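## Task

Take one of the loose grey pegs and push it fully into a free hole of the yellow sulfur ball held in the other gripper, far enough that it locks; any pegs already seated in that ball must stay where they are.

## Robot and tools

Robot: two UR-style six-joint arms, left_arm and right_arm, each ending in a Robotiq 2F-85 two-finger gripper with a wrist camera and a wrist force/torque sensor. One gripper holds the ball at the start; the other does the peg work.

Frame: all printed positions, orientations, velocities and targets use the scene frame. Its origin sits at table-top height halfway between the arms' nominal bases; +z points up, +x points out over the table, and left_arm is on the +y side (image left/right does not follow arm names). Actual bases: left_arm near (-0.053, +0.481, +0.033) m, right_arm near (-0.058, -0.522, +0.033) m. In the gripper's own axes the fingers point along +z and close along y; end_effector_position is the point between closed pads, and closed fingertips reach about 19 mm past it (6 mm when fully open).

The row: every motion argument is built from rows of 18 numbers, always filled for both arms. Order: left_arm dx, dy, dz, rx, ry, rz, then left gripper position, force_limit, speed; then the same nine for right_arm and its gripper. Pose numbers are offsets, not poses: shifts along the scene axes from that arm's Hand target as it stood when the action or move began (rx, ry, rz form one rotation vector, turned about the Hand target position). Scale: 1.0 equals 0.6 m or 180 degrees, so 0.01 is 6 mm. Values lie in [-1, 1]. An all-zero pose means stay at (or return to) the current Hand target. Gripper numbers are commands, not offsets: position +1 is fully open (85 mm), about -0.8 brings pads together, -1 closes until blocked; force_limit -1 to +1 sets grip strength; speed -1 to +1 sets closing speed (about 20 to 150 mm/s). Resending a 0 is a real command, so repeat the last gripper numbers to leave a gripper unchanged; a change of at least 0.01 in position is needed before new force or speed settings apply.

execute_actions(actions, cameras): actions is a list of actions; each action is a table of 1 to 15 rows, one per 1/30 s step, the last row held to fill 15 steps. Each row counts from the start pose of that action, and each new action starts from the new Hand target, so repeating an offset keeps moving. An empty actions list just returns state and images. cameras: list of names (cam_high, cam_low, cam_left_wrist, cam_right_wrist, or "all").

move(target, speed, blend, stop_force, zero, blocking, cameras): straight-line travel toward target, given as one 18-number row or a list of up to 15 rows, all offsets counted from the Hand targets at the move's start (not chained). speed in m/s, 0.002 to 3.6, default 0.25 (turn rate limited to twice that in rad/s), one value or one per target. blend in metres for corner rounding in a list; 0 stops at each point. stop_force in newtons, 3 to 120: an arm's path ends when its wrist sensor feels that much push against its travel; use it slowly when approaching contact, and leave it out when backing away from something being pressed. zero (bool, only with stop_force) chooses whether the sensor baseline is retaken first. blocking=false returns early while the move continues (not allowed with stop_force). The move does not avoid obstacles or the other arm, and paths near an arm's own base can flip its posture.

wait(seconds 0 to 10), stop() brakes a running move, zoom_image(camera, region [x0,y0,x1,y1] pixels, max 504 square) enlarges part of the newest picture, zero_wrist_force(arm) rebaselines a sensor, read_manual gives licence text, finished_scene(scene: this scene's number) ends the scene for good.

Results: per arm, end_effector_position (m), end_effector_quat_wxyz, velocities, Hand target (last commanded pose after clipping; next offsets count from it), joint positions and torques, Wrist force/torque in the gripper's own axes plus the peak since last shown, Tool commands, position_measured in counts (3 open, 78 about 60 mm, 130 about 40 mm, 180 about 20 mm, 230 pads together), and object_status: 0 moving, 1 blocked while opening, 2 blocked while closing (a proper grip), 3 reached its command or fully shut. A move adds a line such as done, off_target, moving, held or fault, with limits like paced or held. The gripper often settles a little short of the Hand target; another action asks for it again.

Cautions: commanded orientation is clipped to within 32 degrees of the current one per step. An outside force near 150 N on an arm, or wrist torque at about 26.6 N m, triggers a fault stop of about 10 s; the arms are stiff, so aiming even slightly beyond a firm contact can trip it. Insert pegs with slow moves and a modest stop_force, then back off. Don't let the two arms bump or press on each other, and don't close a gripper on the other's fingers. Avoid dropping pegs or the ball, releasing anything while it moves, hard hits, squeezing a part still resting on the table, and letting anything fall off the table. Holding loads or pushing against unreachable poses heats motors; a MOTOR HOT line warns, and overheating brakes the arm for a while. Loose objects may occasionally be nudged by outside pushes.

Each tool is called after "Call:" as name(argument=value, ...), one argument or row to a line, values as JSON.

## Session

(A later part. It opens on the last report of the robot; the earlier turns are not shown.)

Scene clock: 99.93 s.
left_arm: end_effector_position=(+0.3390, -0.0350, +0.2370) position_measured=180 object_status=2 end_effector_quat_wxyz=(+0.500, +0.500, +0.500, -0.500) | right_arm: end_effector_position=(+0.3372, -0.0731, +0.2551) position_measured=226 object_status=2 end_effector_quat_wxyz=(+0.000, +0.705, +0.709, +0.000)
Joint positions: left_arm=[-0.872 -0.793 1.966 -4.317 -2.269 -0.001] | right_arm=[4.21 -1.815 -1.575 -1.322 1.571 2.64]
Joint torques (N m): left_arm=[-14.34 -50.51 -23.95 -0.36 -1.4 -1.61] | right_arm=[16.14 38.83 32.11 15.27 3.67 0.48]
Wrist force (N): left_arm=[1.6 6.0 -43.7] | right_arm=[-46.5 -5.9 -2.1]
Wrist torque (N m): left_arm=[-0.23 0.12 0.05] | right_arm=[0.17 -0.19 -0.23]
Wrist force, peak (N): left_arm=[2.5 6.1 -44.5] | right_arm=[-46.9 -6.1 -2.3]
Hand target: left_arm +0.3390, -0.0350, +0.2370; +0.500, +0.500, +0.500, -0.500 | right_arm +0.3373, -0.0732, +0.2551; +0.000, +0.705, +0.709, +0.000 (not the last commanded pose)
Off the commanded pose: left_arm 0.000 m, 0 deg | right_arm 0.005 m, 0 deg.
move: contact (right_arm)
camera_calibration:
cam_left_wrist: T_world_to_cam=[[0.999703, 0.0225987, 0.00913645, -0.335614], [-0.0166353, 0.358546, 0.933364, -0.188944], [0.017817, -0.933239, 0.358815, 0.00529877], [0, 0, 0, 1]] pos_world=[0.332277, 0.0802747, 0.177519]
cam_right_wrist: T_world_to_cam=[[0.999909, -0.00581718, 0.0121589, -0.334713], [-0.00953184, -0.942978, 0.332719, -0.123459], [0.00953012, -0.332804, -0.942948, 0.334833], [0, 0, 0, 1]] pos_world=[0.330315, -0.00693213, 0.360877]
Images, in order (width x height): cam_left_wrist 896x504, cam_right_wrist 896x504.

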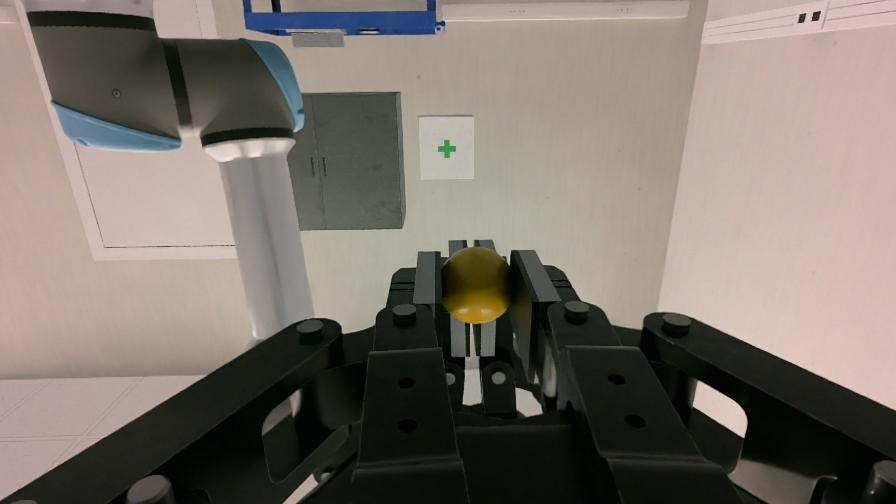

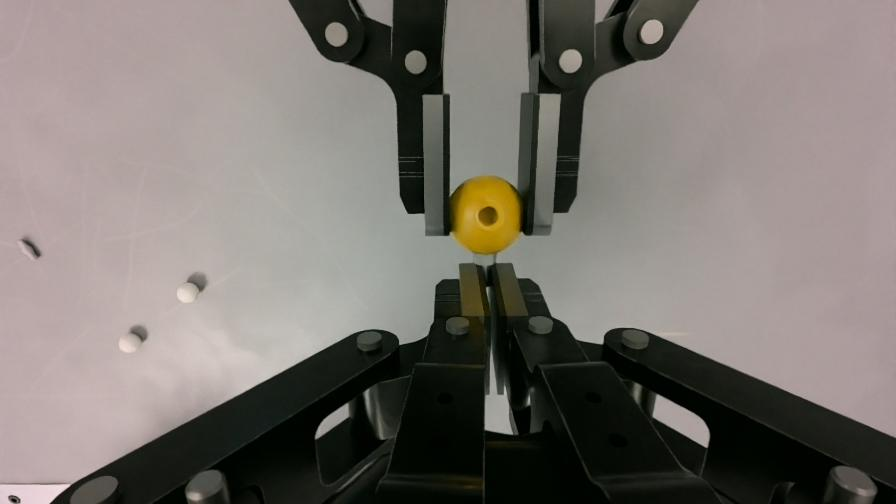

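Call:
move(
  target=[0,0,0,0,0,0,-1,0,-1,0,0.0007,0,0,0,0,-1,0,-1],
  speed=0.002,
)

Call:
move(
  target=[0,0,0,0,0,0,-1,0,-1,0,-0.0024,0,0,0,0,-1,0,-1],
  speed=0.005,
)

Call:
move(
  target=[0,0,0,0,0,0,-1,0,-1,0,0,0,0,0,0,-0.5,0,-1],
  speed=0.01,
)

Call:
move(
  target=[0,0,0,0,0,0,-1,0,-1,0,-0.068,0,0,0,0,-0.5,0,-1],
  cameras=["cam_right_wrist"],
  speed=0.15,
)

Call:
zoom_image(
  camera="cam_right_wrist",
  region=[440, 30, 540, 160],
)

Scene clock: 106.33 s.
left_arm: end_effector_position=(+0.3390, -0.0350, +0.2370) position_measured=180 object_status=2 end_effector_quat_wxyz=(+0.500, +0.500, +0.500, -0.500) | right_arm: end_effector_position=(+0.3373, -0.0728, +0.2551) position_measured=226 object_status=2 end_effector_quat_wxyz=(+0.000, +0.706, +0.709, +0.000)
Joint positions: left_arm=[-0.872 -0.793 1.966 -4.317 -2.269 -0.001] | right_arm=[4.21 -1.816 -1.574 -1.322 1.571 2.64]
Joint torques (N m): left_arm=[-14.16 -51.03 -23.08 -0.35 -1.53 -1.72] | right_arm=[25.76 24.24 54.23 14.71 3.99 2.41]
Wrist force (N): left_arm=[2.6 6.8 -49.7] | right_arm=[-52.8 -6.5 -2.5]
Wrist torque (N m): left_arm=[-0.22 0.12 0.06] | right_arm=[0.20 -0.17 -0.24]
Wrist force, peak (N): left_arm=[2.6 6.8 -49.7] | right_arm=[-52.8 -6.5 -2.5]
Hand target: left_arm +0.3390, -0.0350, +0.2370; +0.500, +0.500, +0.500, -0.500 | right_arm +0.3373, -0.0728, +0.2551; +0.000, +0.705, +0.709, +0.000
Off the commanded pose: left_arm 0.000 m, 0 deg | right_arm 0.000 m, 0 deg.
move: done

Scene clock: 107.03 s.
left_arm: end_effector_position=(+0.3390, -0.0350, +0.2370) position_measured=180 object_status=2 end_effector_quat_wxyz=(+0.500, +0.500, +0.500, -0.500) | right_arm: end_effector_position=(+0.3372, -0.0741, +0.2552) position_measured=226 object_status=2 end_effector_quat_wxyz=(+0.000, +0.705, +0.709, +0.000)
Joint positions: left_arm=[-0.872 -0.793 1.966 -4.317 -2.269 -0.001] | right_arm=[4.209 -1.813 -1.577 -1.321 1.572 2.639]
Joint torques (N m): left_arm=[-13.45 -51.66 -22.72 -0.34 -1.73 -1.4] | right_arm=[-2.31 40.18 26.1 9.86 3.13 -2.33]
Wrist force (N): left_arm=[-1.2 4.2 -18.5] | right_arm=[-19.6 -3.6 -0.1]
Wrist torque (N m): left_arm=[-0.11 0.12 0.05] | right_arm=[0.16 -0.09 -0.01]
Wrist force, peak (N): left_arm=[3.4 6.6 -50.2] | right_arm=[-53.3 -6.4 -2.5]
Hand target: left_arm +0.3390, -0.0350, +0.2370; +0.500, +0.500, +0.500, -0.500 | right_arm +0.3373, -0.0742, +0.2551; +0.000, +0.705, +0.709, +0.000
Off the commanded pose: left_arm 0.000 m, 0 deg | right_arm 0.000 m, 0 deg.
move: done

Scene clock: 107.97 s.
left_arm: end_effector_position=(+0.3390, -0.0350, +0.2370) position_measured=180 object_status=2 end_effector_quat_wxyz=(+0.500, +0.500, +0.500, -0.500) | right_arm: end_effector_position=(+0.3373, -0.0742, +0.2551) position_measured=192 object_status=0 end_effector_quat_wxyz=(+0.000, +0.705, +0.709, +0.000)
Joint positions: left_arm=[-0.872 -0.793 1.966 -4.317 -2.269 -0.001] | right_arm=[4.209 -1.813 -1.577 -1.321 1.572 2.639]
Joint torques (N m): left_arm=[-14.65 -50.86 -23.1 -0.97 -1.25 -1.81] | right_arm=[-8.36 40.5 18.43 1.74 -1 -2.27]
Wrist force (N): left_arm=[0.3 -0.2 -0.1] | right_arm=[0.4 0.5 0.0]
Wrist torque (N m): left_arm=[-0.03 0.06 0.05] | right_arm=[0.09 -0.05 0.02]
Wrist force, peak (N): left_arm=[-0.3 4.0 -17.7] | right_arm=[-18.7 -3.8 0.7]
Hand target: left_arm +0.3390, -0.0350, +0.2370; +0.500, +0.500, +0.500, -0.500 | right_arm +0.3373, -0.0742, +0.2551; +0.000, +0.705, +0.709, +0.000
Off the commanded pose: left_arm 0.000 m, 0 deg | right_arm 0.000 m, 0 deg.
move: done

Scene clock: 108.87 s.
left_arm: end_effector_position=(+0.3390, -0.0350, +0.2370) position_measured=180 object_status=2 end_effector_quat_wxyz=(+0.500, +0.500, +0.500, -0.500) | right_arm: end_effector_position=(+0.3373, -0.1149, +0.2551) position_measured=192 object_status=3 end_effector_quat_wxyz=(+0.000, +0.705, +0.709, +0.000)
Joint positions: left_arm=[-0.872 -0.793 1.966 -4.317 -2.269 -0.001] | right_arm=[4.173 -1.743 -1.663 -1.305 1.571 2.604]
Joint torques (N m): left_arm=[-13.58 -51.9 -23.94 -1.46 -1.37 -1.67] | right_arm=[-7.67 39.4 19.14 4.82 -0.41 -2.49]
Wrist force (N): left_arm=[0.0 0.1 0.0] | right_arm=[0.1 0.2 0.2]
Wrist torque (N m): left_arm=[0.02 0.11 0.05] | right_arm=[0.04 -0.02 0.03]
Wrist force, peak (N): left_arm=[0.4 0.0 -0.3] | right_arm=[1.1 0.1 -0.2]
Hand target: left_arm +0.3390, -0.0350, +0.2370; +0.500, +0.500, +0.500, -0.500 | right_arm +0.3373, -0.1150, +0.2551; +0.000, +0.705, +0.709, +0.000
Off the commanded pose: left_arm 0.000 m, 0 deg | right_arm 0.000 m, 0 deg.
move: done
camera_calibration:
cam_right_wrist: T_world_to_cam=[[0.999909, -0.00581732, 0.0121586, -0.334956], [-0.00953217, -0.942967, 0.332751, -0.162886], [0.00952939, -0.332837, -0.942936, 0.320916], [0, 0, 0, 1]] pos_world=[0.330315, -0.0487324, 0.360877]
Images, in order (width x height): cam_right_wrist 896x504.

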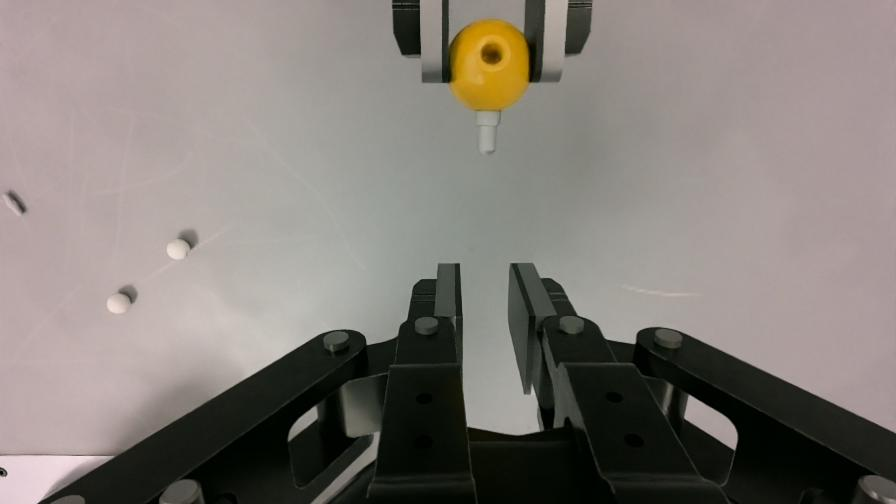

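Scaled by 3.877.

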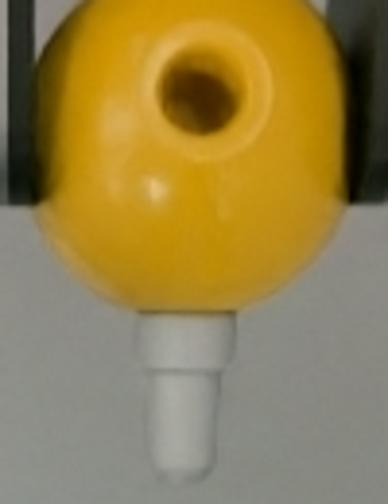

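Call:
zoom_image(
  camera="cam_right_wrist",
  region=[468, 95, 512, 160],
)

Scaled by 7.754.

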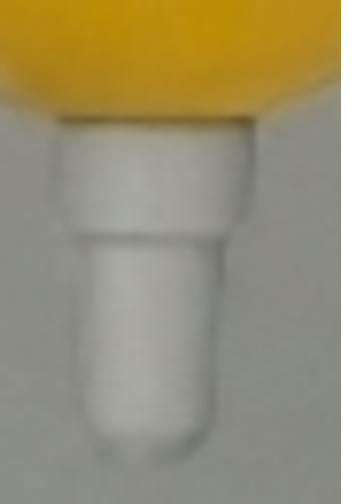

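Call:
finished_scene(
  scene=2,
)

The scene is finished: the task was done.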